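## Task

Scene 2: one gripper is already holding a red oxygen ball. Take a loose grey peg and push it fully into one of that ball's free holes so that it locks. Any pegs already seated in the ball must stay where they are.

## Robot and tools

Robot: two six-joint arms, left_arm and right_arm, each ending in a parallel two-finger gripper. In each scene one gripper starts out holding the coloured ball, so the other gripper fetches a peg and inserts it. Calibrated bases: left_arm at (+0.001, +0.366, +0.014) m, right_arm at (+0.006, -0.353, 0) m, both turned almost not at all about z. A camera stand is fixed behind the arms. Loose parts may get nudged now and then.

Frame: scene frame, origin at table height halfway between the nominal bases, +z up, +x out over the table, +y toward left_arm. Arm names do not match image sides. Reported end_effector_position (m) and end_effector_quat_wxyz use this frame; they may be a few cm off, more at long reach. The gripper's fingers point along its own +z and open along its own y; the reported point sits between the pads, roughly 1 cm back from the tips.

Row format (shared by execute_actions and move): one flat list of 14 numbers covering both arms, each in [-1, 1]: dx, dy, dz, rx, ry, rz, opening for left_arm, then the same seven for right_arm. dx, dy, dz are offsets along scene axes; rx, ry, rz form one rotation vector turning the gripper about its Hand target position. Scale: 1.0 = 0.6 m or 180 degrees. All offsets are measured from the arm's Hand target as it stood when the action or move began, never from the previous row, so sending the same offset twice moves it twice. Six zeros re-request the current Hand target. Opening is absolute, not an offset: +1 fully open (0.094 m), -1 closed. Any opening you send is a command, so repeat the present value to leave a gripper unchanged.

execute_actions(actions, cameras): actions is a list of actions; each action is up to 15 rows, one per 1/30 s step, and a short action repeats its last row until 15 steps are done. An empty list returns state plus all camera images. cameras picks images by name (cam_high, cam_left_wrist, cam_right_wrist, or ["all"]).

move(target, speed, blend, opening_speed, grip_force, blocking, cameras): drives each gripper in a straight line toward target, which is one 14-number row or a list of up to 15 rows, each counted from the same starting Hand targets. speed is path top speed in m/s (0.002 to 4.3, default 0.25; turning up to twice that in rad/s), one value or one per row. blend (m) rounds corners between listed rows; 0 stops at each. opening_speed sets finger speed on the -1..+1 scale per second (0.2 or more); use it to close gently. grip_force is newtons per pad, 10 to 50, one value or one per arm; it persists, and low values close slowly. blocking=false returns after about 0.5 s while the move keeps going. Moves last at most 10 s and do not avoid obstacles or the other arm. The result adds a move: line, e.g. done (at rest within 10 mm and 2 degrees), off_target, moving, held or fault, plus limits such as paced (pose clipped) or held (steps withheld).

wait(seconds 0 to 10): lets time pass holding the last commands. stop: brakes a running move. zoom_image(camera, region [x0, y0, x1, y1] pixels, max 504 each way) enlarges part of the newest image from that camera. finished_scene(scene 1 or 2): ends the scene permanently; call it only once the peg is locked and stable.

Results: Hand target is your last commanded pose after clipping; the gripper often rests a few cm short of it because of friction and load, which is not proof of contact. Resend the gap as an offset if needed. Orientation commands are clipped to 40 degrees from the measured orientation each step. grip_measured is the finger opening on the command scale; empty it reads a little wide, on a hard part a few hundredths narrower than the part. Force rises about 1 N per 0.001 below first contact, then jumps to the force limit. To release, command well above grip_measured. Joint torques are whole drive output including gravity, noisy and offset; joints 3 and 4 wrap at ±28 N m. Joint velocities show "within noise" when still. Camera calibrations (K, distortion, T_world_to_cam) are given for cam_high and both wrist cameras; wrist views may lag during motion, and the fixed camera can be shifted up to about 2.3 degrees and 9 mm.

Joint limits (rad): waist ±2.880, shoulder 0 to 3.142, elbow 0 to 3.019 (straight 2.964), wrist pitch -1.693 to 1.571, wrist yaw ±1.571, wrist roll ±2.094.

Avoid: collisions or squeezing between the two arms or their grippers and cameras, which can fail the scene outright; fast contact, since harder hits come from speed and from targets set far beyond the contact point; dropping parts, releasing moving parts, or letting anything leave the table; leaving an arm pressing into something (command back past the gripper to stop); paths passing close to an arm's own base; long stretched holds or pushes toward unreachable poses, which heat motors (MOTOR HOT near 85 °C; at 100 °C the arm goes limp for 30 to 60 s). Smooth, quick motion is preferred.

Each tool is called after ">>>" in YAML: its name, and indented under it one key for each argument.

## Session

>>> execute_actions:
  actions: []

Scene clock: 0.00 s.
left_arm: end_effector_position=(+0.1551, -0.0111, +0.1458) grip_measured=-0.541 end_effector_quat_wxyz=(+0.429, +0.590, +0.517, -0.448) | right_arm: end_effector_position=(+0.5270, -0.3435, +0.4923) grip_measured=+1.000 end_effector_quat_wxyz=(+0.707, -0.007, +0.707, +0.007)
Joint positions: left_arm=[-0.852 1.304 0.316 0.669 0.746 0.265 0.022] | right_arm=[0 1.047 1.047 0 0 0 0.094]
Joint velocities: within noise
Joint torques (N m): no reading
Motor temperatures (°C): left_arm=[29 34 34 30 32 29 29] | right_arm=[31 30 34 29 31 31 31]
Heat: left arm: hottest shoulder 34 °C; right arm: hottest elbow 34 °C.
Hand target: left_arm +0.1595, -0.0165, +0.1541; +0.438, +0.589, +0.510, -0.448 | right_arm +0.5261, -0.3435, +0.5134; +0.720, -0.007, +0.694, +0.007
Tool commands: left_gripper/opening=-0.682579 right_gripper/opening=+1.0
camera_calibration:
cam_left_wrist: T_world_to_cam=[[-0.993498, 0.0964163, -0.0605469, 0.162921], [0.106966, 0.608357, -0.786423, 0.141669], [-0.0389899, -0.787786, -0.614714, 0.168764], [0, 0, 0, 1]] pos_world=[0.153288, 0.0310562, 0.225018]

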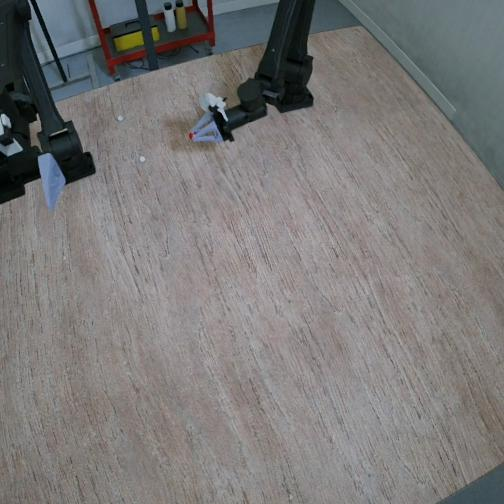

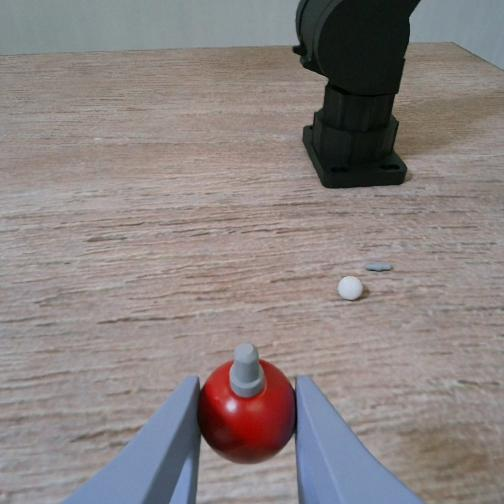

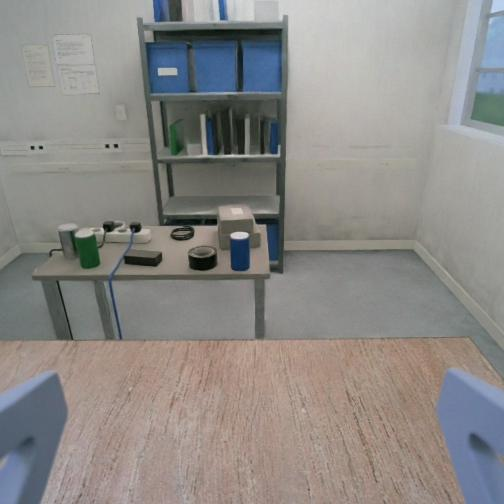

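>>> zoom_image:
  camera: "cam_high"
  region: [80, 80, 250, 190]

>>> zoom_image:
  camera: "cam_left_wrist"
  region: [160, 230, 420, 490]

Scaled by 2.965 from the camera's 504x504 image, which has a finer 720x720 frame.

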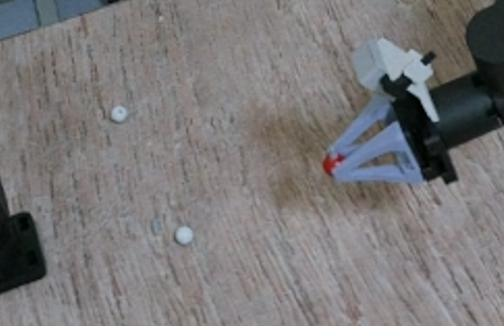

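Scaled by 1.938 from the camera's 504x504 image, which has a finer 720x720 frame.

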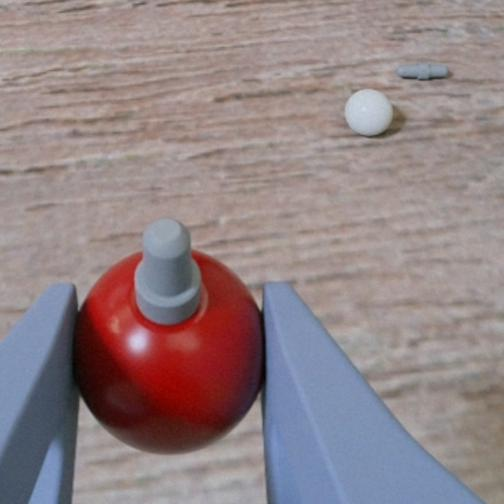

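>>> move:
  target: [0.4217,0.0297,0.1843,0.0296,0.5128,0.08,-0.682579,-0.743,0.214,-0.556,0.0396,0.5107,-0.048,0.0]
  speed: 0.3
  cameras: ["all"]

Scene clock: 57.53 s.
left_arm: end_effector_position=(+0.3939, +0.0059, +0.2504) grip_measured=-0.541 end_effector_quat_wxyz=(-0.054, +0.036, +0.755, -0.653) | right_arm: end_effector_position=(+0.0802, -0.2180, +0.1804) grip_measured=+0.001 end_effector_quat_wxyz=(+0.000, +0.086, +0.996, -0.002)
Joint positions: left_arm=[-0.392 1.535 0.928 0.151 1.243 -1.171 0.022] | right_arm=[1.052 0.691 0.702 -1.586 0.002 1.244 0.047]
Joint torques (N m): left_arm=[1.73 -13.1 13.35 1.69 0.34 -0.14] | right_arm=[0.32 0.73 8.84 1.01 -0.08 0.13]
Motor temperatures (°C): left_arm=[29 34 37 30 32 29 31] | right_arm=[31 31 41 29 31 31 31]
Heat: left arm: hottest elbow 37 °C; right arm: hottest elbow 41 °C.
Hand target: left_arm +0.4125, +0.0014, +0.2644; -0.041, +0.042, +0.749, -0.660 | right_arm +0.0802, -0.2150, +0.1799; +0.001, +0.087, +0.996, -0.001
Off the commanded pose: left_arm 0.024 m, 2 deg | right_arm 0.003 m, 0 deg.
move: off_target (left_arm)
camera_calibration:
cam_left_wrist: T_world_to_cam=[[-0.00134853, -0.146993, 0.989137, -0.247342], [-0.847723, 0.524844, 0.0768402, 0.348377], [-0.530437, -0.83841, -0.125318, 0.327026], [0, 0, 0, 1]] pos_world=[0.46846, 0.0549812, 0.258868]
cam_right_wrist: T_world_to_cam=[[-0.174439, -0.984456, 0.0204511, -0.206091], [-0.893957, 0.167043, 0.415857, 0.0694792], [-0.412809, 0.0542594, -0.9092, 0.293224], [0, 0, 0, 1]] pos_world=[0.147207, -0.230403, 0.241921]

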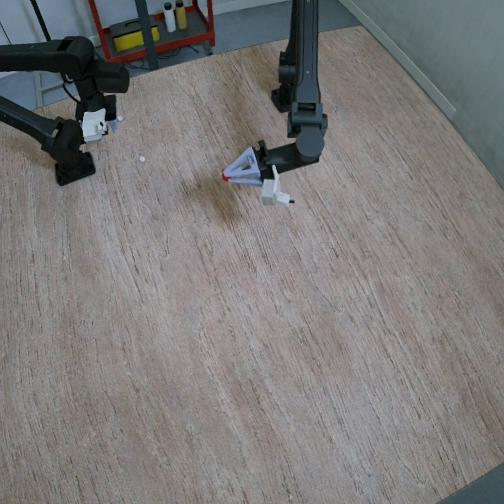

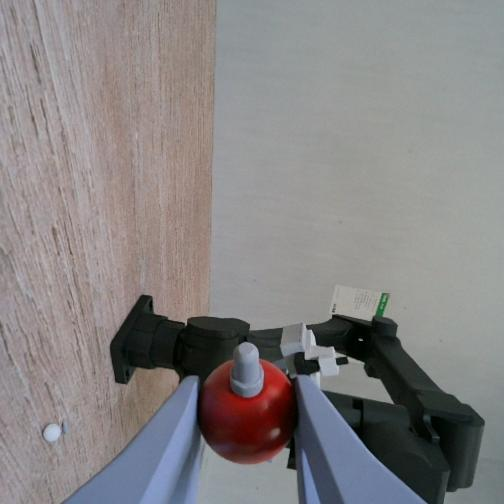

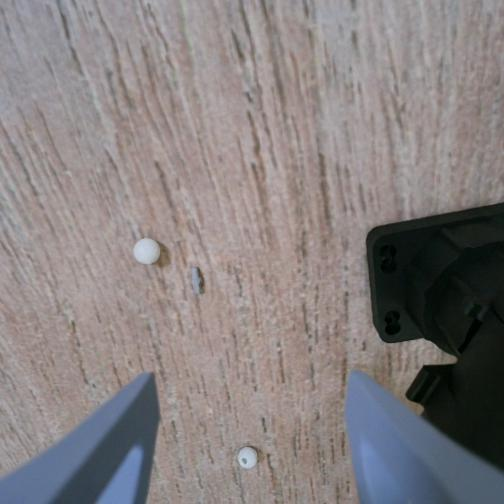

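>>> zoom_image:
  camera: "cam_right_wrist"
  region: [130, 220, 250, 340]

Scaled by 4.200 from the camera's 504x504 image, which has a finer 720x720 frame.

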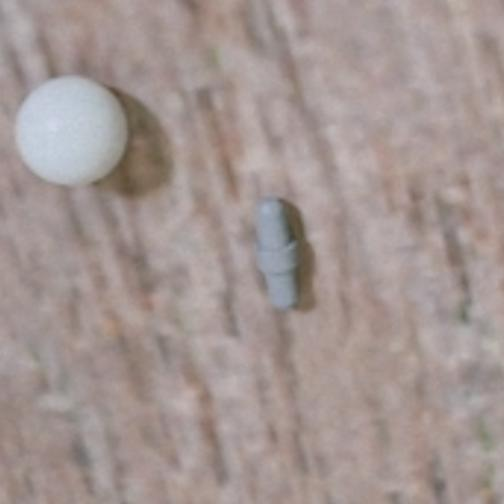

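>>> move:
  target: [0,0,0,0,0,0,-0.682579,-0.1053,0.076,-0.183,0,0,0.035,-0.3]
  speed: 0.2
  cameras: ["cam_right_wrist"]

>>> zoom_image:
  camera: "cam_right_wrist"
  region: [130, 260, 370, 500]

Scene clock: 66.43 s.
left_arm: end_effector_position=(+0.3940, +0.0058, +0.2508) grip_measured=-0.541 end_effector_quat_wxyz=(-0.053, +0.036, +0.754, -0.653) | right_arm: end_effector_position=(+0.0181, -0.1723, +0.0709) grip_measured=-0.299 end_effector_quat_wxyz=(-0.001, +0.032, +0.999, -0.003)
Joint positions: left_arm=[-0.392 1.535 0.928 0.155 1.243 -1.174 0.022] | right_arm=[1.485 0.868 0.48 -1.189 -0.001 1.567 0.033]
Joint torques (N m): left_arm=[1.79 -13.04 13.35 1.72 0.33 -0.13] | right_arm=[0.38 -0.38 8.25 1.14 0.02 0.16]
Heat: left arm: hottest elbow 39 °C; right arm: hottest elbow 41 °C.
Hand target: left_arm +0.4125, +0.0014, +0.2644; -0.041, +0.042, +0.749, -0.660 | right_arm +0.0171, -0.1694, +0.0701; +0.001, +0.032, +0.999, +0.000
Off the commanded pose: left_arm 0.023 m, 2 deg | right_arm 0.003 m, 0 deg.
move: off_target (left_arm)
camera_calibration:
cam_right_wrist: T_world_to_cam=[[-0.0654571, -0.99761, 0.0221247, -0.174093], [-0.906345, 0.068715, 0.416914, 0.0350135], [-0.417438, 0.00723746, -0.908676, 0.15745], [0, 0, 0, 1]] pos_world=[0.0860644, -0.177222, 0.132325]
Images, in order (width x height): cam_right_wrist 504x504.

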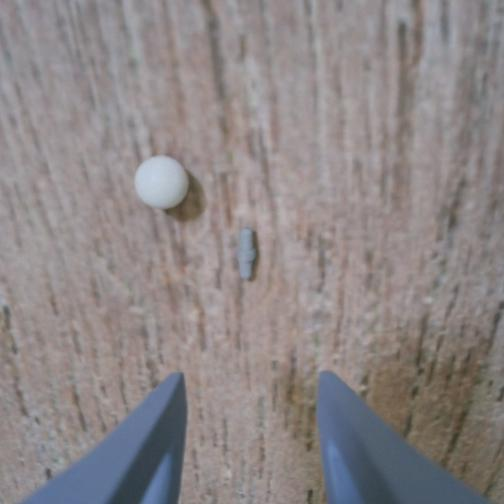

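Scaled by 2.100 from the camera's 504x504 image, which has a finer 720x720 frame.

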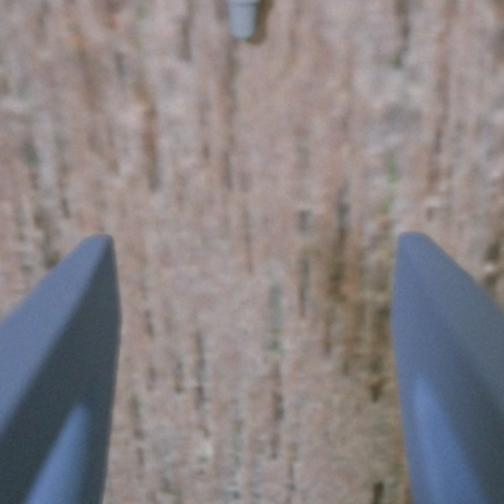

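>>> move:
  target: [0,0,0,0,0,0,-0.682579,0.0008,0.0032,-0.1002,0,0,0,-0.5]
  speed: 0.1
  cameras: ["cam_right_wrist"]

>>> zoom_image:
  camera: "cam_right_wrist"
  region: [160, 260, 340, 440]

Scene clock: 70.93 s.
left_arm: end_effector_position=(+0.3940, +0.0058, +0.2508) grip_measured=-0.541 end_effector_quat_wxyz=(-0.053, +0.036, +0.754, -0.653) | right_arm: end_effector_position=(+0.0182, -0.1696, +0.0113) grip_measured=-0.499 end_effector_quat_wxyz=(-0.001, +0.032, +0.999, -0.003)
Joint positions: left_arm=[-0.392 1.535 0.928 0.155 1.243 -1.174 0.022] | right_arm=[1.485 1.013 0.371 -0.934 -0.001 1.567 0.024]
Joint torques (N m): left_arm=[1.55 -13.1 13.31 1.66 0.36 -0.11] | right_arm=[0.44 -1.67 7.09 1.07 0.03 0.13]
Heat: left arm: hottest elbow 39 °C; right arm: hottest elbow 41 °C.
Hand target: left_arm +0.4125, +0.0014, +0.2644; -0.041, +0.042, +0.749, -0.660 | right_arm +0.0175, -0.1676, +0.0099; +0.001, +0.032, +0.999, -0.001
Off the commanded pose: left_arm 0.023 m, 2 deg | right_arm 0.003 m, 0 deg.
move: off_target (left_arm)
camera_calibration:
cam_right_wrist: T_world_to_cam=[[-0.0657784, -0.997614, 0.0209473, -0.169949], [-0.906362, 0.0685156, 0.416909, 0.0598663], [-0.417349, 0.00843776, -0.908707, 0.103469], [0, 0, 0, 1]] pos_world=[0.0862645, -0.174518, 0.0726244]
Images, in order (width x height): cam_right_wrist 504x504.

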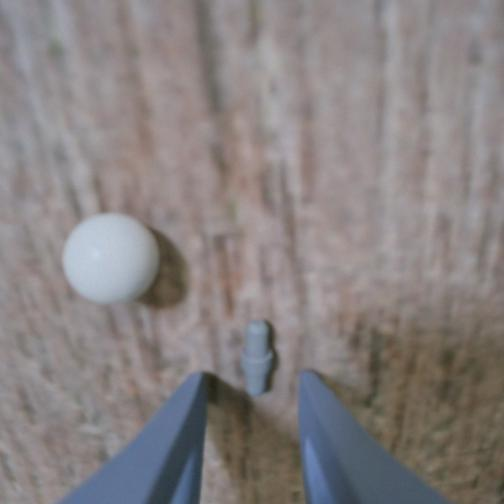

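Scaled by 2.800 from the camera's 504x504 image, which has a finer 720x720 frame.

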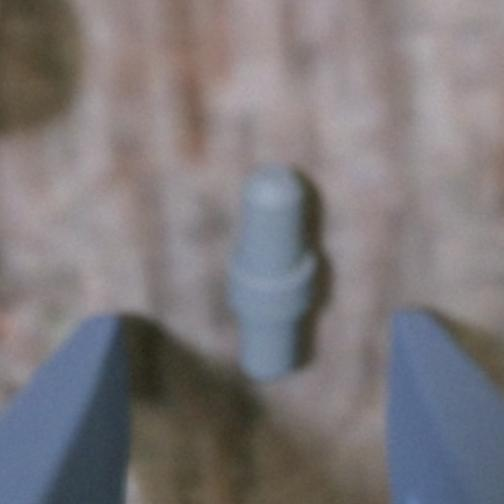

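>>> move:
  target: [0,0,0,0,0,0,-0.682579,0,0,0,0,0,0,-1]
  opening_speed: 0.3
  cameras: ["cam_right_wrist"]

>>> zoom_image:
  camera: "cam_right_wrist"
  region: [160, 260, 340, 440]

Scene clock: 74.43 s.
left_arm: end_effector_position=(+0.3940, +0.0058, +0.2508) grip_measured=-0.541 end_effector_quat_wxyz=(-0.053, +0.036, +0.754, -0.653) | right_arm: end_effector_position=(+0.0183, -0.1696, +0.0113) grip_measured=-0.952 end_effector_quat_wxyz=(+0.000, +0.032, +0.999, -0.003)
Joint positions: left_arm=[-0.392 1.535 0.928 0.155 1.243 -1.174 0.022] | right_arm=[1.485 1.013 0.371 -0.934 -0.001 1.567 0.002]
Joint torques (N m): left_arm=[1.61 -13.04 13.34 1.66 0.33 -0.13] | right_arm=[0.15 -1.38 7.02 1.1 0.03 0.13]
Heat: left arm: hottest elbow 40 °C; right arm: hottest elbow 40 °C.
Hand target: left_arm +0.4125, +0.0014, +0.2644; -0.041, +0.042, +0.749, -0.660 | right_arm +0.0176, -0.1676, +0.0100; +0.001, +0.032, +0.999, -0.001
Off the commanded pose: left_arm 0.023 m, 2 deg | right_arm 0.002 m, 0 deg.
move: off_target (left_arm)
camera_calibration:
cam_right_wrist: T_world_to_cam=[[-0.0658732, -0.997608, 0.0209653, -0.169941], [-0.906504, 0.0686122, 0.416585, 0.0599202], [-0.417027, 0.00843669, -0.908855, 0.103452], [0, 0, 0, 1]] pos_world=[0.0862654, -0.174518, 0.0726234]
Images, in order (width x height): cam_right_wrist 504x504.

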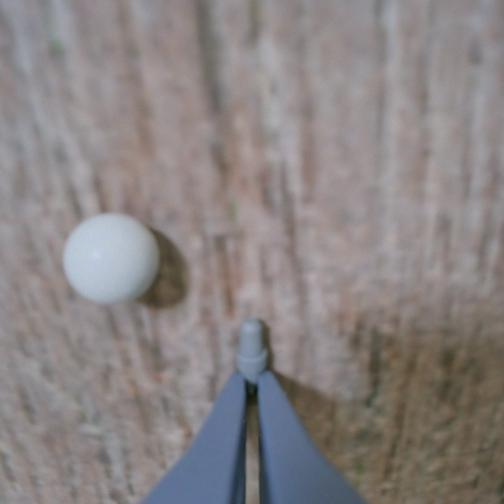

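Scaled by 2.800 from the camera's 504x504 image, which has a finer 720x720 frame.

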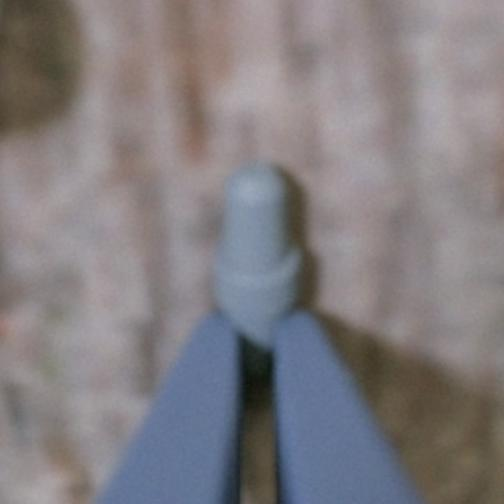

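>>> move:
  target:
    - [0,0,0,0,0,0,-0.682579,0,0,0.2,0,0,0,-1]
    - [0,0,0,0,0,0,-0.682579,0.595,0.204,0.353,-0.2005,-0.2239,0.426,-1]
  speed: 0.25
  blend: [0.04,0]
  cameras: ["all"]

Scene clock: 87.97 s.
left_arm: end_effector_position=(+0.3940, +0.0058, +0.2508) grip_measured=-0.541 end_effector_quat_wxyz=(-0.053, +0.036, +0.754, -0.653) | right_arm: end_effector_position=(+0.3616, -0.0562, +0.2030) grip_measured=-0.955 end_effector_quat_wxyz=(+0.303, -0.584, +0.701, -0.274)
Joint positions: left_arm=[-0.392 1.535 0.928 0.155 1.243 -1.174 0.022] | right_arm=[0.91 1.282 0.931 -0.656 0.663 -0.659 0.002]
Joint torques (N m): left_arm=[1.79 -13.16 13.37 1.7 0.32 -0.13] | right_arm=[-1.14 -7.82 12.63 2.59 0.1 0.02]
Heat: left arm: hottest elbow 41 °C; right arm: hottest elbow 40 °C.
Hand target: left_arm +0.4125, +0.0014, +0.2644; -0.041, +0.042, +0.749, -0.660 | right_arm +0.3746, -0.0453, +0.2216; +0.323, -0.575, +0.702, -0.271
Off the commanded pose: left_arm 0.023 m, 2 deg | right_arm 0.025 m, 3 deg.
move: off_target (left_arm, right_arm)
camera_calibration:
cam_left_wrist: T_world_to_cam=[[-0.00145103, -0.145932, 0.989294, -0.247792], [-0.847983, 0.524527, 0.0761301, 0.348841], [-0.530021, -0.838794, -0.124509, 0.326799], [0, 0, 0, 1]] pos_world=[0.468662, 0.0549794, 0.259271]
cam_right_wrist: T_world_to_cam=[[0.640865, -0.168903, 0.748842, -0.395], [-0.437693, -0.881792, 0.175691, 0.109482], [0.630648, -0.440357, -0.639037, -0.0388343], [0, 0, 0, 1]] pos_world=[0.325552, 0.0127228, 0.251741]

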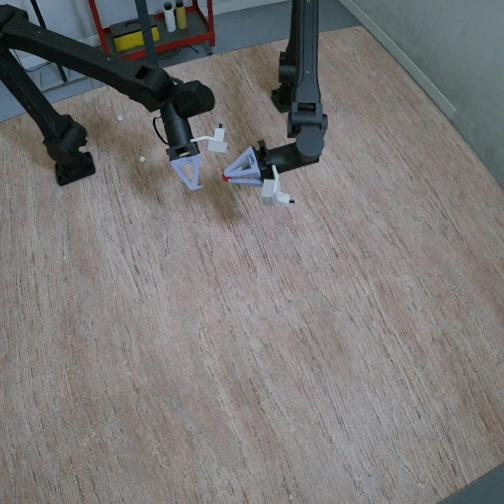

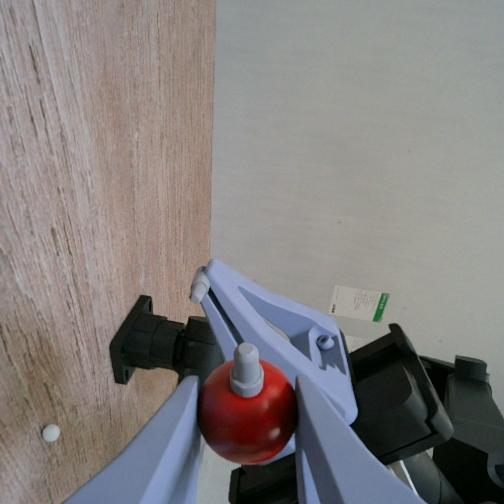

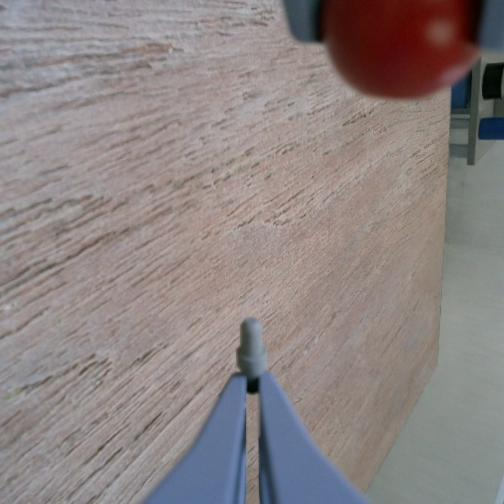

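>>> move:
  target: [0,0,0,0,0,0,-0.682579,0.037,0.029,0.025,0.0106,-0.0092,0,-1]
  speed: 0.1
  cameras: ["cam_right_wrist","cam_left_wrist"]

>>> zoom_image:
  camera: "cam_right_wrist"
  region: [130, 140, 370, 400]

>>> zoom_image:
  camera: "cam_left_wrist"
  region: [150, 250, 350, 470]

Scene clock: 93.40 s.
left_arm: end_effector_position=(+0.3940, +0.0058, +0.2508) grip_measured=-0.541 end_effector_quat_wxyz=(-0.053, +0.036, +0.754, -0.653) | right_arm: end_effector_position=(+0.3810, -0.0414, +0.2127) grip_measured=-0.955 end_effector_quat_wxyz=(+0.318, -0.577, +0.701, -0.271)
Joint positions: left_arm=[-0.392 1.535 0.928 0.155 1.243 -1.174 0.022] | right_arm=[0.894 1.323 0.982 -0.62 0.655 -0.678 0.002]
Joint torques (N m): left_arm=[1.55 -13.16 13.26 1.78 0.35 -0.14] | right_arm=[-1.03 -8.47 13.76 2.67 0.09 0.03]
Motor temperatures (°C): left_arm=[29 35 42 30 32 29 31] | right_arm=[31 30 41 29 31 31 33]
Heat: left arm: hottest elbow 42 °C; right arm: hottest elbow 41 °C.
Hand target: left_arm +0.4125, +0.0014, +0.2644; -0.041, +0.042, +0.749, -0.660 | right_arm +0.3968, -0.0278, +0.2368; +0.343, -0.565, +0.701, -0.267
Off the commanded pose: left_arm 0.023 m, 2 deg | right_arm 0.032 m, 3 deg.
move: off_target (left_arm, right_arm)
camera_calibration:
cam_left_wrist: T_world_to_cam=[[-0.00145103, -0.145932, 0.989294, -0.247792], [-0.847983, 0.524527, 0.0761301, 0.348841], [-0.530021, -0.838794, -0.124509, 0.326799], [0, 0, 0, 1]] pos_world=[0.468662, 0.0549794, 0.259271]
cam_right_wrist: T_world_to_cam=[[0.62451, -0.188321, 0.757973, -0.408794], [-0.440836, -0.886115, 0.143055, 0.137317], [0.64471, -0.423481, -0.636406, -0.0435185], [0, 0, 0, 1]] pos_world=[0.343887, 0.0262647, 0.262516]
Images, in order (width x height): cam_left_wrist 504x504, cam_right_wrist 504x504.

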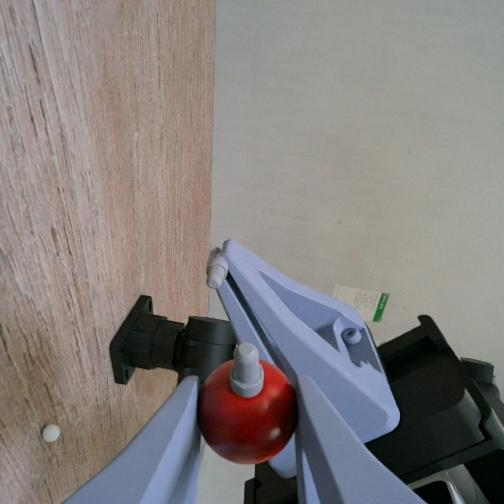

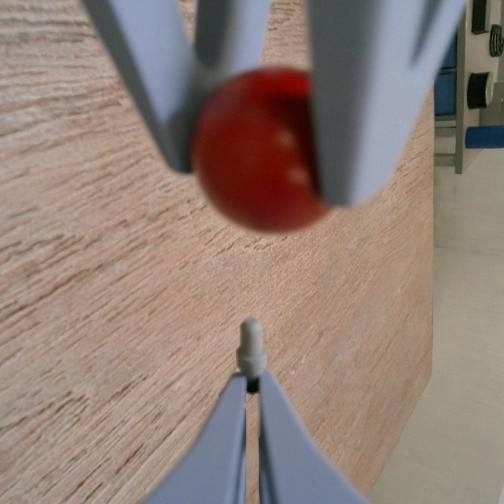

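Scaled by 1.938 from the camera's 504x504 image, which has a finer 720x720 frame.

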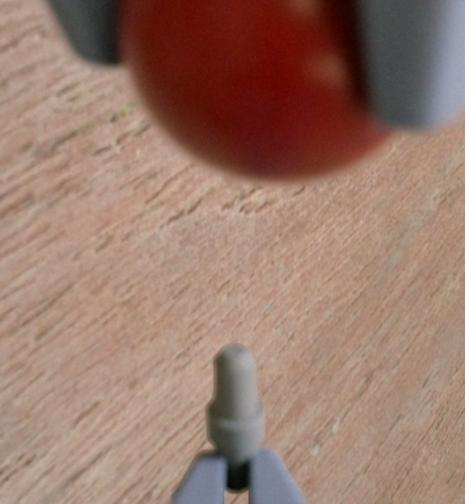

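Scaled by 2.291 from the camera's 504x504 image, which has a finer 720x720 frame.

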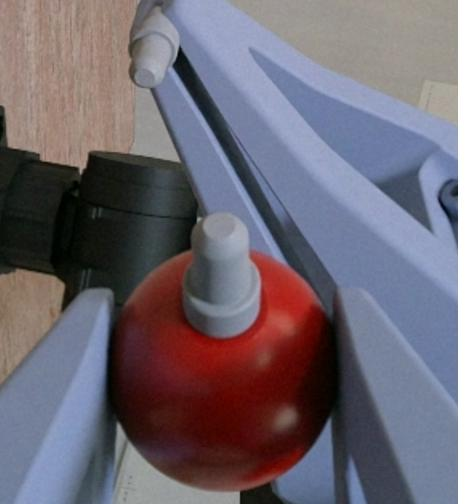

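>>> move:
  target: [0,0,0,0,0,0,-0.682579,-0.0125,0,0.0175,0,0,0,-1]
  speed: 0.1
  cameras: ["cam_right_wrist","cam_left_wrist"]

>>> zoom_image:
  camera: "cam_right_wrist"
  region: [130, 40, 370, 400]

>>> zoom_image:
  camera: "cam_left_wrist"
  region: [150, 250, 350, 470]

Scene clock: 101.00 s.
left_arm: end_effector_position=(+0.3940, +0.0058, +0.2508) grip_measured=-0.541 end_effector_quat_wxyz=(-0.053, +0.036, +0.754, -0.653) | right_arm: end_effector_position=(+0.3821, -0.0408, +0.2172) grip_measured=-0.955 end_effector_quat_wxyz=(+0.318, -0.577, +0.701, -0.273)
Joint positions: left_arm=[-0.392 1.535 0.928 0.155 1.243 -1.174 0.022] | right_arm=[0.894 1.323 0.994 -0.633 0.658 -0.678 0.002]
Joint torques (N m): left_arm=[2.02 -13.16 13.34 1.7 0.34 -0.13] | right_arm=[0.15 -10.05 13.79 1.51 0.24 0.14]
Heat: left arm: hottest elbow 43 °C; right arm: hottest elbow 43 °C.
Hand target: left_arm +0.4125, +0.0014, +0.2644; -0.041, +0.042, +0.749, -0.660 | right_arm +0.3893, -0.0278, +0.2474; +0.343, -0.565, +0.701, -0.267
Off the commanded pose: left_arm 0.023 m, 2 deg | right_arm 0.034 m, 3 deg.
move: off_target (left_arm, right_arm)
camera_calibration:
cam_left_wrist: T_world_to_cam=[[-0.00145103, -0.145932, 0.989294, -0.247792], [-0.847983, 0.524527, 0.0761301, 0.348841], [-0.530021, -0.838794, -0.124509, 0.326799], [0, 0, 0, 1]] pos_world=[0.468662, 0.0549794, 0.259271]
cam_right_wrist: T_world_to_cam=[[0.622848, -0.187453, 0.759554, -0.412395], [-0.442646, -0.884965, 0.144575, 0.138088], [0.645077, -0.426262, -0.634174, -0.0418571], [0, 0, 0, 1]] pos_world=[0.344985, 0.0270564, 0.266727]
Images, in order (width x height): cam_left_wrist 504x504, cam_right_wrist 504x504.

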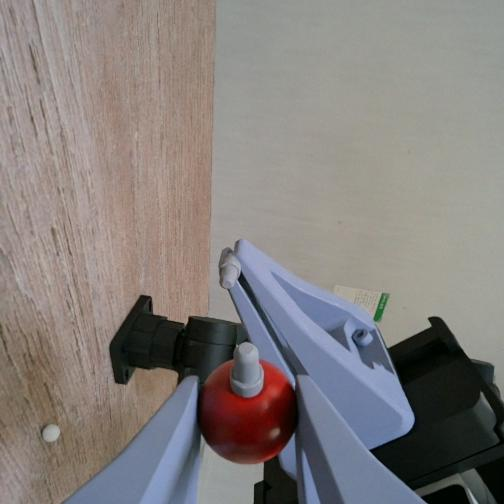

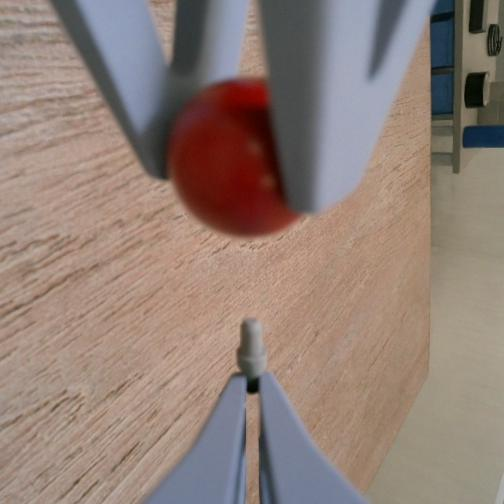

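Scaled by 1.400 from the camera's 504x504 image, which has a finer 720x720 frame.

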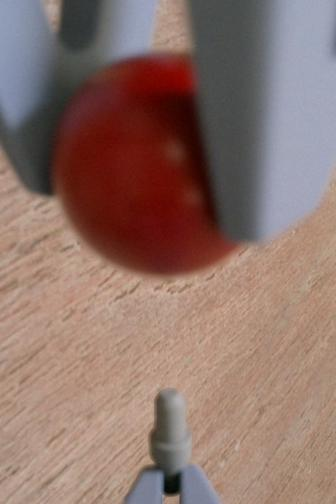

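Scaled by 2.291 from the camera's 504x504 image, which has a finer 720x720 frame.

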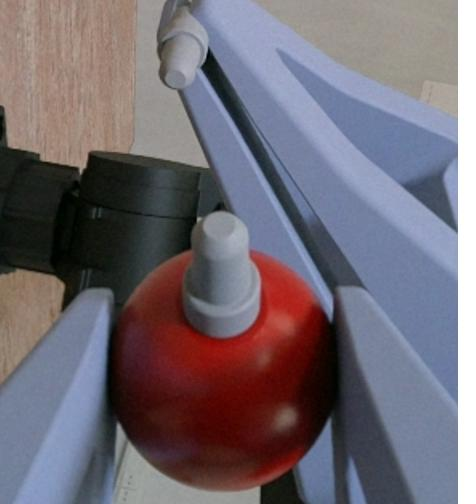

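>>> move:
  target: [0,0,0,0,0,0,-0.682579,-0.015,0.003,0.013,0,0,0,-1]
  speed: 0.15
  cameras: ["cam_right_wrist","cam_left_wrist"]

>>> zoom_image:
  camera: "cam_left_wrist"
  region: [150, 250, 350, 470]

Scene clock: 103.23 s.
left_arm: end_effector_position=(+0.3940, +0.0058, +0.2508) grip_measured=-0.541 end_effector_quat_wxyz=(-0.053, +0.036, +0.754, -0.653) | right_arm: end_effector_position=(+0.3744, -0.0393, +0.2244) grip_measured=-0.955 end_effector_quat_wxyz=(+0.316, -0.579, +0.700, -0.275)
Joint positions: left_arm=[-0.392 1.535 0.928 0.155 1.243 -1.174 0.022] | right_arm=[0.912 1.31 1.003 -0.67 0.671 -0.664 0.002]
Joint torques (N m): left_arm=[1.79 -13.22 13.33 1.7 0.36 -0.14] | right_arm=[0.5 -10.11 13.83 1.43 0.26 0.23]
Heat: left arm: hottest elbow 43 °C; right arm: hottest elbow 43 °C.
Hand target: left_arm +0.4125, +0.0014, +0.2644; -0.041, +0.042, +0.749, -0.660 | right_arm +0.3803, -0.0260, +0.2549; +0.343, -0.565, +0.701, -0.267
Off the commanded pose: left_arm 0.023 m, 2 deg | right_arm 0.034 m, 4 deg.
move: off_target (left_arm, right_arm)
camera_calibration:
cam_left_wrist: T_world_to_cam=[[-0.00145103, -0.145932, 0.989294, -0.247792], [-0.847983, 0.524527, 0.0761301, 0.348841], [-0.530021, -0.838794, -0.124509, 0.326799], [0, 0, 0, 1]] pos_world=[0.468662, 0.0549794, 0.259271]
cam_right_wrist: T_world_to_cam=[[0.623507, -0.18098, 0.760583, -0.412954], [-0.440561, -0.885004, 0.150576, 0.13278], [0.645868, -0.428968, -0.631539, -0.032691], [0, 0, 0, 1]] pos_world=[0.337091, 0.0287516, 0.273446]
Images, in order (width x height): cam_left_wrist 504x504, cam_right_wrist 504x504.

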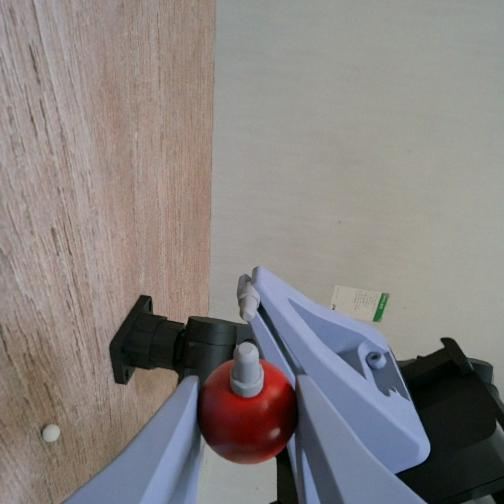

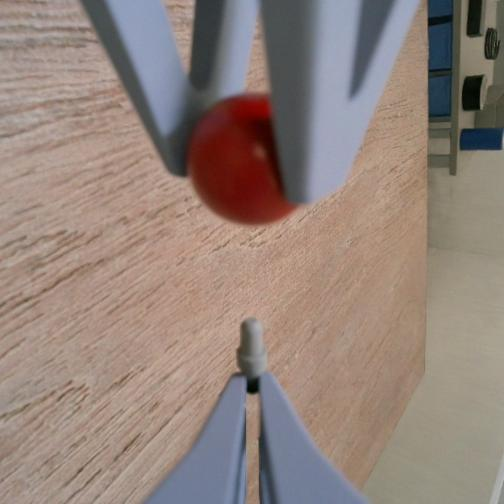

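Scaled by 2.291 from the camera's 504x504 image, which has a finer 720x720 frame.

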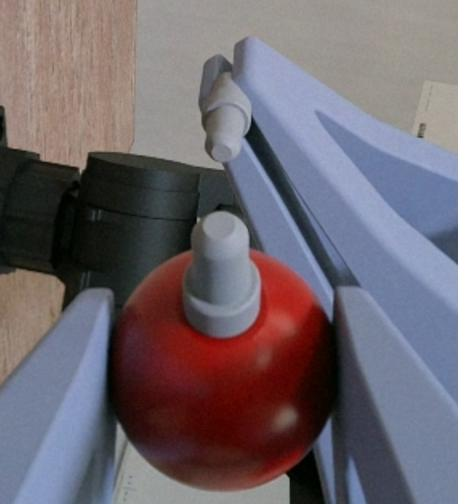

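>>> move:
  target: [0,0,0,0,0,0,-0.682579,-0.001,0.0335,0.0057,0,0,0,-1]
  speed: 0.1
  cameras: ["cam_right_wrist","cam_left_wrist"]

>>> zoom_image:
  camera: "cam_left_wrist"
  region: [150, 250, 350, 470]

>>> zoom_image:
  camera: "cam_right_wrist"
  region: [130, 130, 370, 400]

Scene clock: 108.00 s.
left_arm: end_effector_position=(+0.3940, +0.0058, +0.2508) grip_measured=-0.541 end_effector_quat_wxyz=(-0.053, +0.036, +0.754, -0.653) | right_arm: end_effector_position=(+0.3728, -0.0204, +0.2358) grip_measured=-0.955 end_effector_quat_wxyz=(+0.324, -0.575, +0.699, -0.274)
Joint positions: left_arm=[-0.392 1.535 0.928 0.155 1.243 -1.174 0.022] | right_arm=[0.943 1.335 1.054 -0.697 0.689 -0.633 0.002]
Joint torques (N m): left_arm=[1.55 -13.1 13.3 1.72 0.33 -0.14] | right_arm=[0.26 -8.88 13.97 1.51 0.28 0.21]
Heat: left arm: hottest elbow 43 °C; right arm: hottest elbow 44 °C.
Hand target: left_arm +0.4125, +0.0014, +0.2644; -0.041, +0.042, +0.749, -0.660 | right_arm +0.3796, -0.0059, +0.2584; +0.343, -0.565, +0.701, -0.267
Off the commanded pose: left_arm 0.023 m, 2 deg | right_arm 0.028 m, 3 deg.
move: off_target (left_arm, right_arm)
camera_calibration:
cam_left_wrist: T_world_to_cam=[[-0.00145103, -0.145932, 0.989294, -0.247792], [-0.847983, 0.524527, 0.0761301, 0.348841], [-0.530021, -0.838794, -0.124509, 0.326799], [0, 0, 0, 1]] pos_world=[0.468662, 0.0549794, 0.259271]
cam_right_wrist: T_world_to_cam=[[0.615038, -0.190235, 0.765205, -0.415387], [-0.441098, -0.887411, 0.133919, 0.151204], [0.653576, -0.419895, -0.629704, -0.0194896], [0, 0, 0, 1]] pos_world=[0.334913, 0.046975, 0.285335]
Images, in order (width x height): cam_left_wrist 504x504, cam_right_wrist 504x504.

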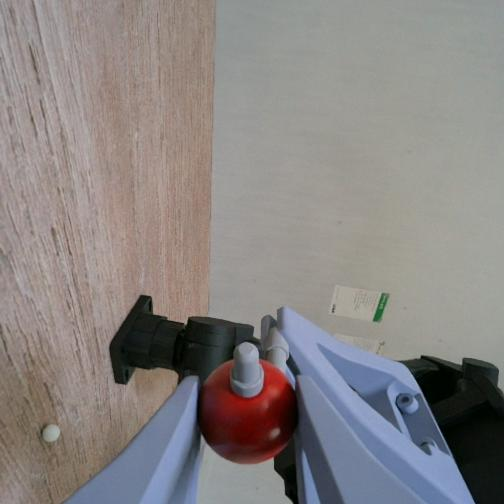

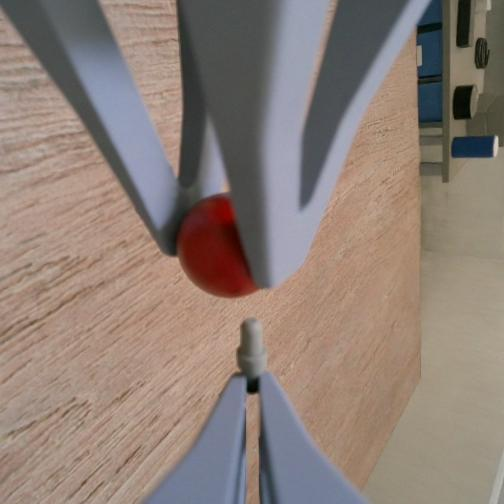

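Scaled by 2.291 from the camera's 504x504 image, which has a finer 720x720 frame.

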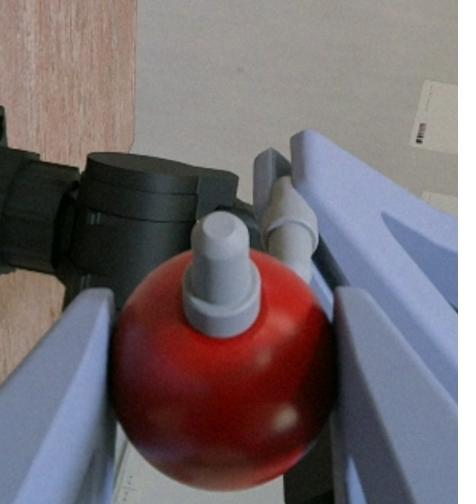

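Scaled by 1.867 from the camera's 504x504 image, which has a finer 720x720 frame.

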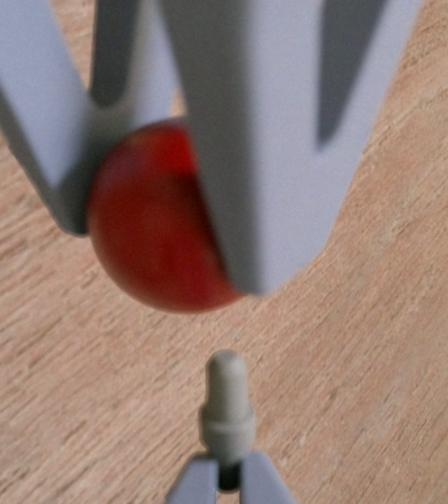

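>>> move:
  target: [0,0,0,0,0,0,-0.682579,0.004,0,-0.016,0,0,0,-1]
  speed: 0.1
  cameras: ["cam_right_wrist","cam_left_wrist"]

>>> zoom_image:
  camera: "cam_left_wrist"
  region: [150, 250, 350, 470]

>>> zoom_image:
  camera: "cam_right_wrist"
  region: [130, 130, 370, 400]

Scene clock: 111.57 s.
left_arm: end_effector_position=(+0.3940, +0.0058, +0.2508) grip_measured=-0.541 end_effector_quat_wxyz=(-0.053, +0.036, +0.754, -0.653) | right_arm: end_effector_position=(+0.3737, -0.0192, +0.2315) grip_measured=-0.955 end_effector_quat_wxyz=(+0.321, -0.577, +0.699, -0.274)
Joint positions: left_arm=[-0.392 1.535 0.928 0.155 1.243 -1.174 0.022] | right_arm=[0.943 1.345 1.054 -0.694 0.689 -0.633 0.002]
Joint torques (N m): left_arm=[1.67 -13.22 13.33 1.72 0.33 -0.13] | right_arm=[-0.09 -9.05 12.59 2.63 0.16 0.16]
Heat: left arm: hottest elbow 43 °C; right arm: hottest elbow 45 °C.
Hand target: left_arm +0.4125, +0.0014, +0.2644; -0.041, +0.042, +0.749, -0.660 | right_arm +0.3820, -0.0059, +0.2487; +0.343, -0.565, +0.701, -0.267
Off the commanded pose: left_arm 0.023 m, 2 deg | right_arm 0.023 m, 3 deg.
move: off_target (left_arm, right_arm)
camera_calibration:
cam_left_wrist: T_world_to_cam=[[-0.00145103, -0.145932, 0.989294, -0.247792], [-0.847983, 0.524527, 0.0761301, 0.348841], [-0.530021, -0.838794, -0.124509, 0.326799], [0, 0, 0, 1]] pos_world=[0.468662, 0.0549794, 0.259271]
cam_right_wrist: T_world_to_cam=[[0.618072, -0.186519, 0.763674, -0.413106], [-0.441068, -0.886411, 0.140477, 0.151709], [0.650728, -0.423657, -0.630133, -0.0211475], [0, 0, 0, 1]] pos_world=[0.336004, 0.0484652, 0.280841]
Images, in order (width x height): cam_left_wrist 504x504, cam_right_wrist 504x504.

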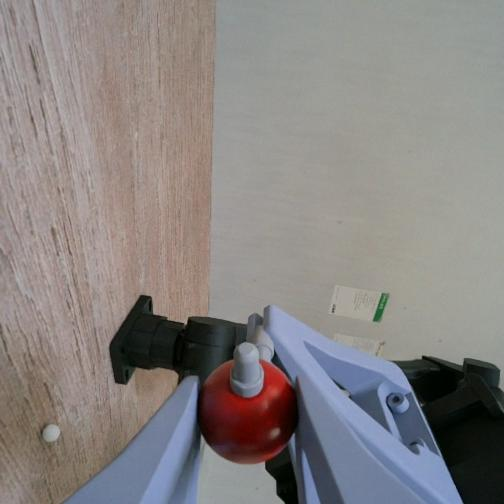

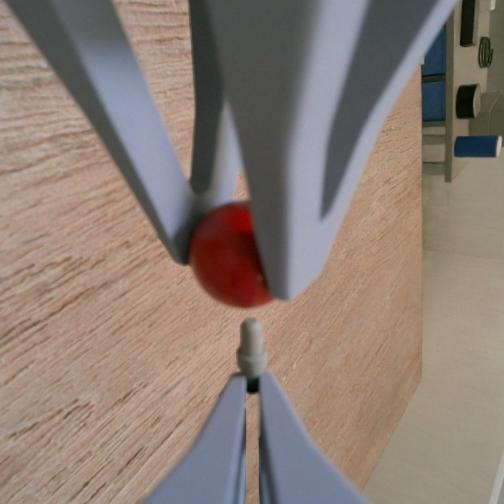

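Scaled by 2.291 from the camera's 504x504 image, which has a finer 720x720 frame.

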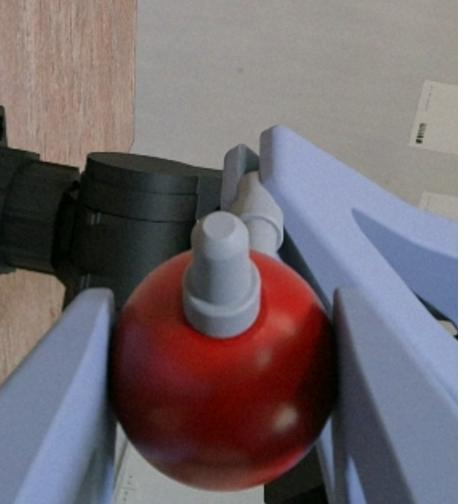

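Scaled by 1.867 from the camera's 504x504 image, which has a finer 720x720 frame.

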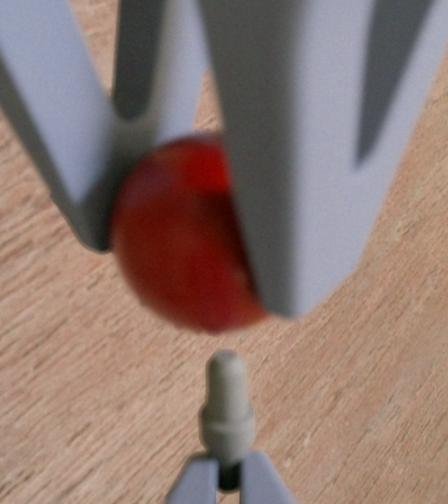

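>>> zoom_image:
  camera: "cam_left_wrist"
  region: [210, 290, 310, 390]

>>> zoom_image:
  camera: "cam_right_wrist"
  region: [170, 250, 310, 390]

Scaled by 5.040 from the camera's 504x504 image, which has a finer 720x720 frame.

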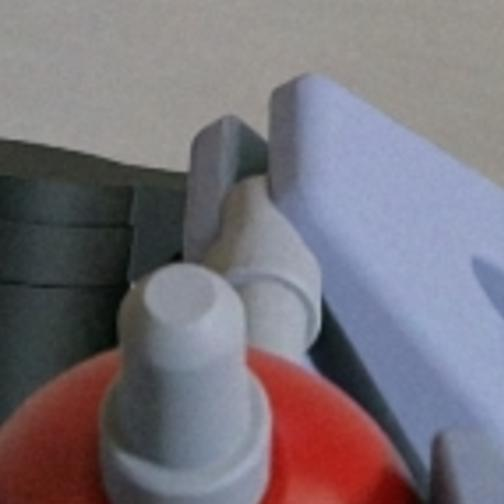

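Scaled by 3.600 from the camera's 504x504 image, which has a finer 720x720 frame.

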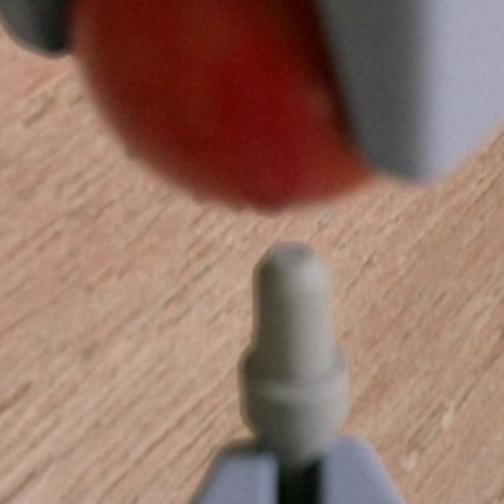

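>>> move:
  target: [0,0,0,0,0,0,-0.682579,0.002,-0.005,-0.0075,-0.022,0,0,-1]
  speed: 0.1
  cameras: ["cam_right_wrist","cam_left_wrist"]

>>> zoom_image:
  camera: "cam_left_wrist"
  region: [190, 270, 310, 390]

>>> zoom_image:
  camera: "cam_right_wrist"
  region: [160, 170, 380, 390]

Scene clock: 128.97 s.
left_arm: end_effector_position=(+0.3940, +0.0058, +0.2508) grip_measured=-0.541 end_effector_quat_wxyz=(-0.053, +0.036, +0.754, -0.653) | right_arm: end_effector_position=(+0.3767, -0.0222, +0.2248) grip_measured=-0.955 end_effector_quat_wxyz=(+0.310, -0.579, +0.695, -0.293)
Joint positions: left_arm=[-0.392 1.535 0.928 0.155 1.243 -1.174 0.022] | right_arm=[0.943 1.365 1.054 -0.699 0.721 -0.643 0.002]
Joint torques (N m): left_arm=[1.73 -13.04 13.31 1.65 0.36 -0.11] | right_arm=[0.32 -9.35 13.42 1.39 0.28 0.01]
Motor temperatures (°C): left_arm=[29 35 45 30 32 29 32] | right_arm=[31 31 46 29 31 31 34]
Heat: left arm: hottest elbow 45 °C; right arm: hottest elbow 46 °C.
Hand target: left_arm +0.4125, +0.0014, +0.2644; -0.041, +0.042, +0.749, -0.660 | right_arm +0.3832, -0.0089, +0.2443; +0.323, -0.577, +0.692, -0.291
Off the commanded pose: left_arm 0.023 m, 2 deg | right_arm 0.024 m, 2 deg.
move: off_target (left_arm, right_arm)
camera_calibration:
cam_left_wrist: T_world_to_cam=[[-0.00145103, -0.145932, 0.989294, -0.247792], [-0.847983, 0.524527, 0.0761301, 0.348841], [-0.530021, -0.838794, -0.124509, 0.326799], [0, 0, 0, 1]] pos_world=[0.468662, 0.0549794, 0.259271]
cam_right_wrist: T_world_to_cam=[[0.61023, -0.159698, 0.775961, -0.409639], [-0.45171, -0.874794, 0.175195, 0.147789], [0.650828, -0.457419, -0.605963, -0.0349589], [0, 0, 0, 1]] pos_world=[0.339484, 0.0478752, 0.270789]
Images, in order (width x height): cam_left_wrist 504x504, cam_right_wrist 504x504.

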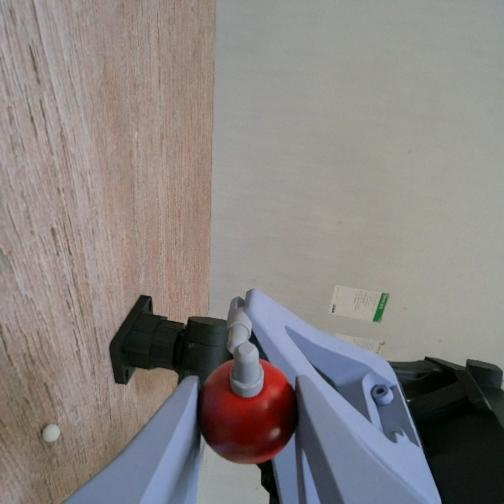

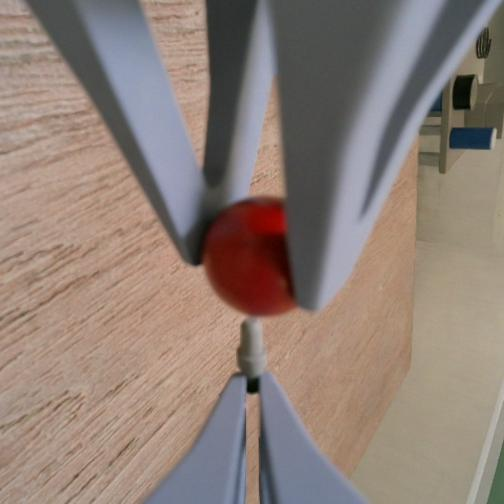

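Scaled by 4.200 from the camera's 504x504 image, which has a finer 720x720 frame.

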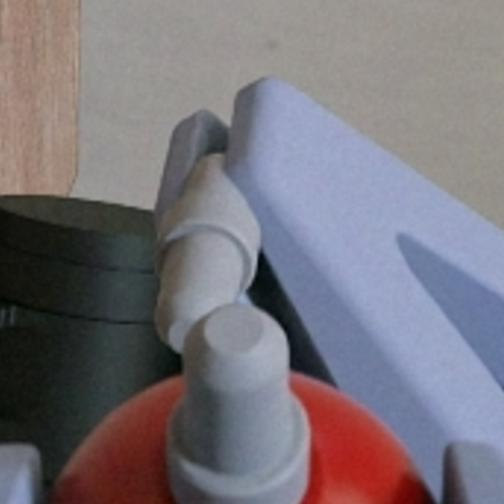

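Scaled by 2.291 from the camera's 504x504 image, which has a finer 720x720 frame.

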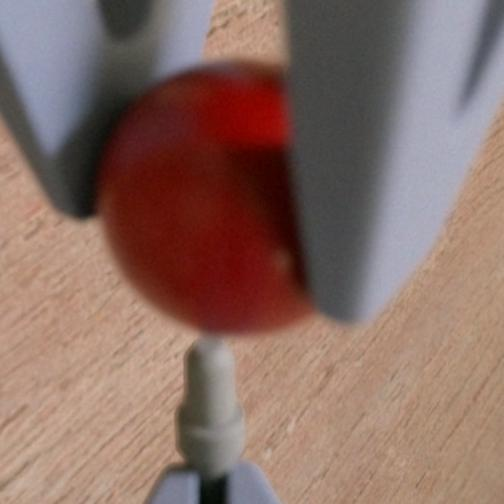

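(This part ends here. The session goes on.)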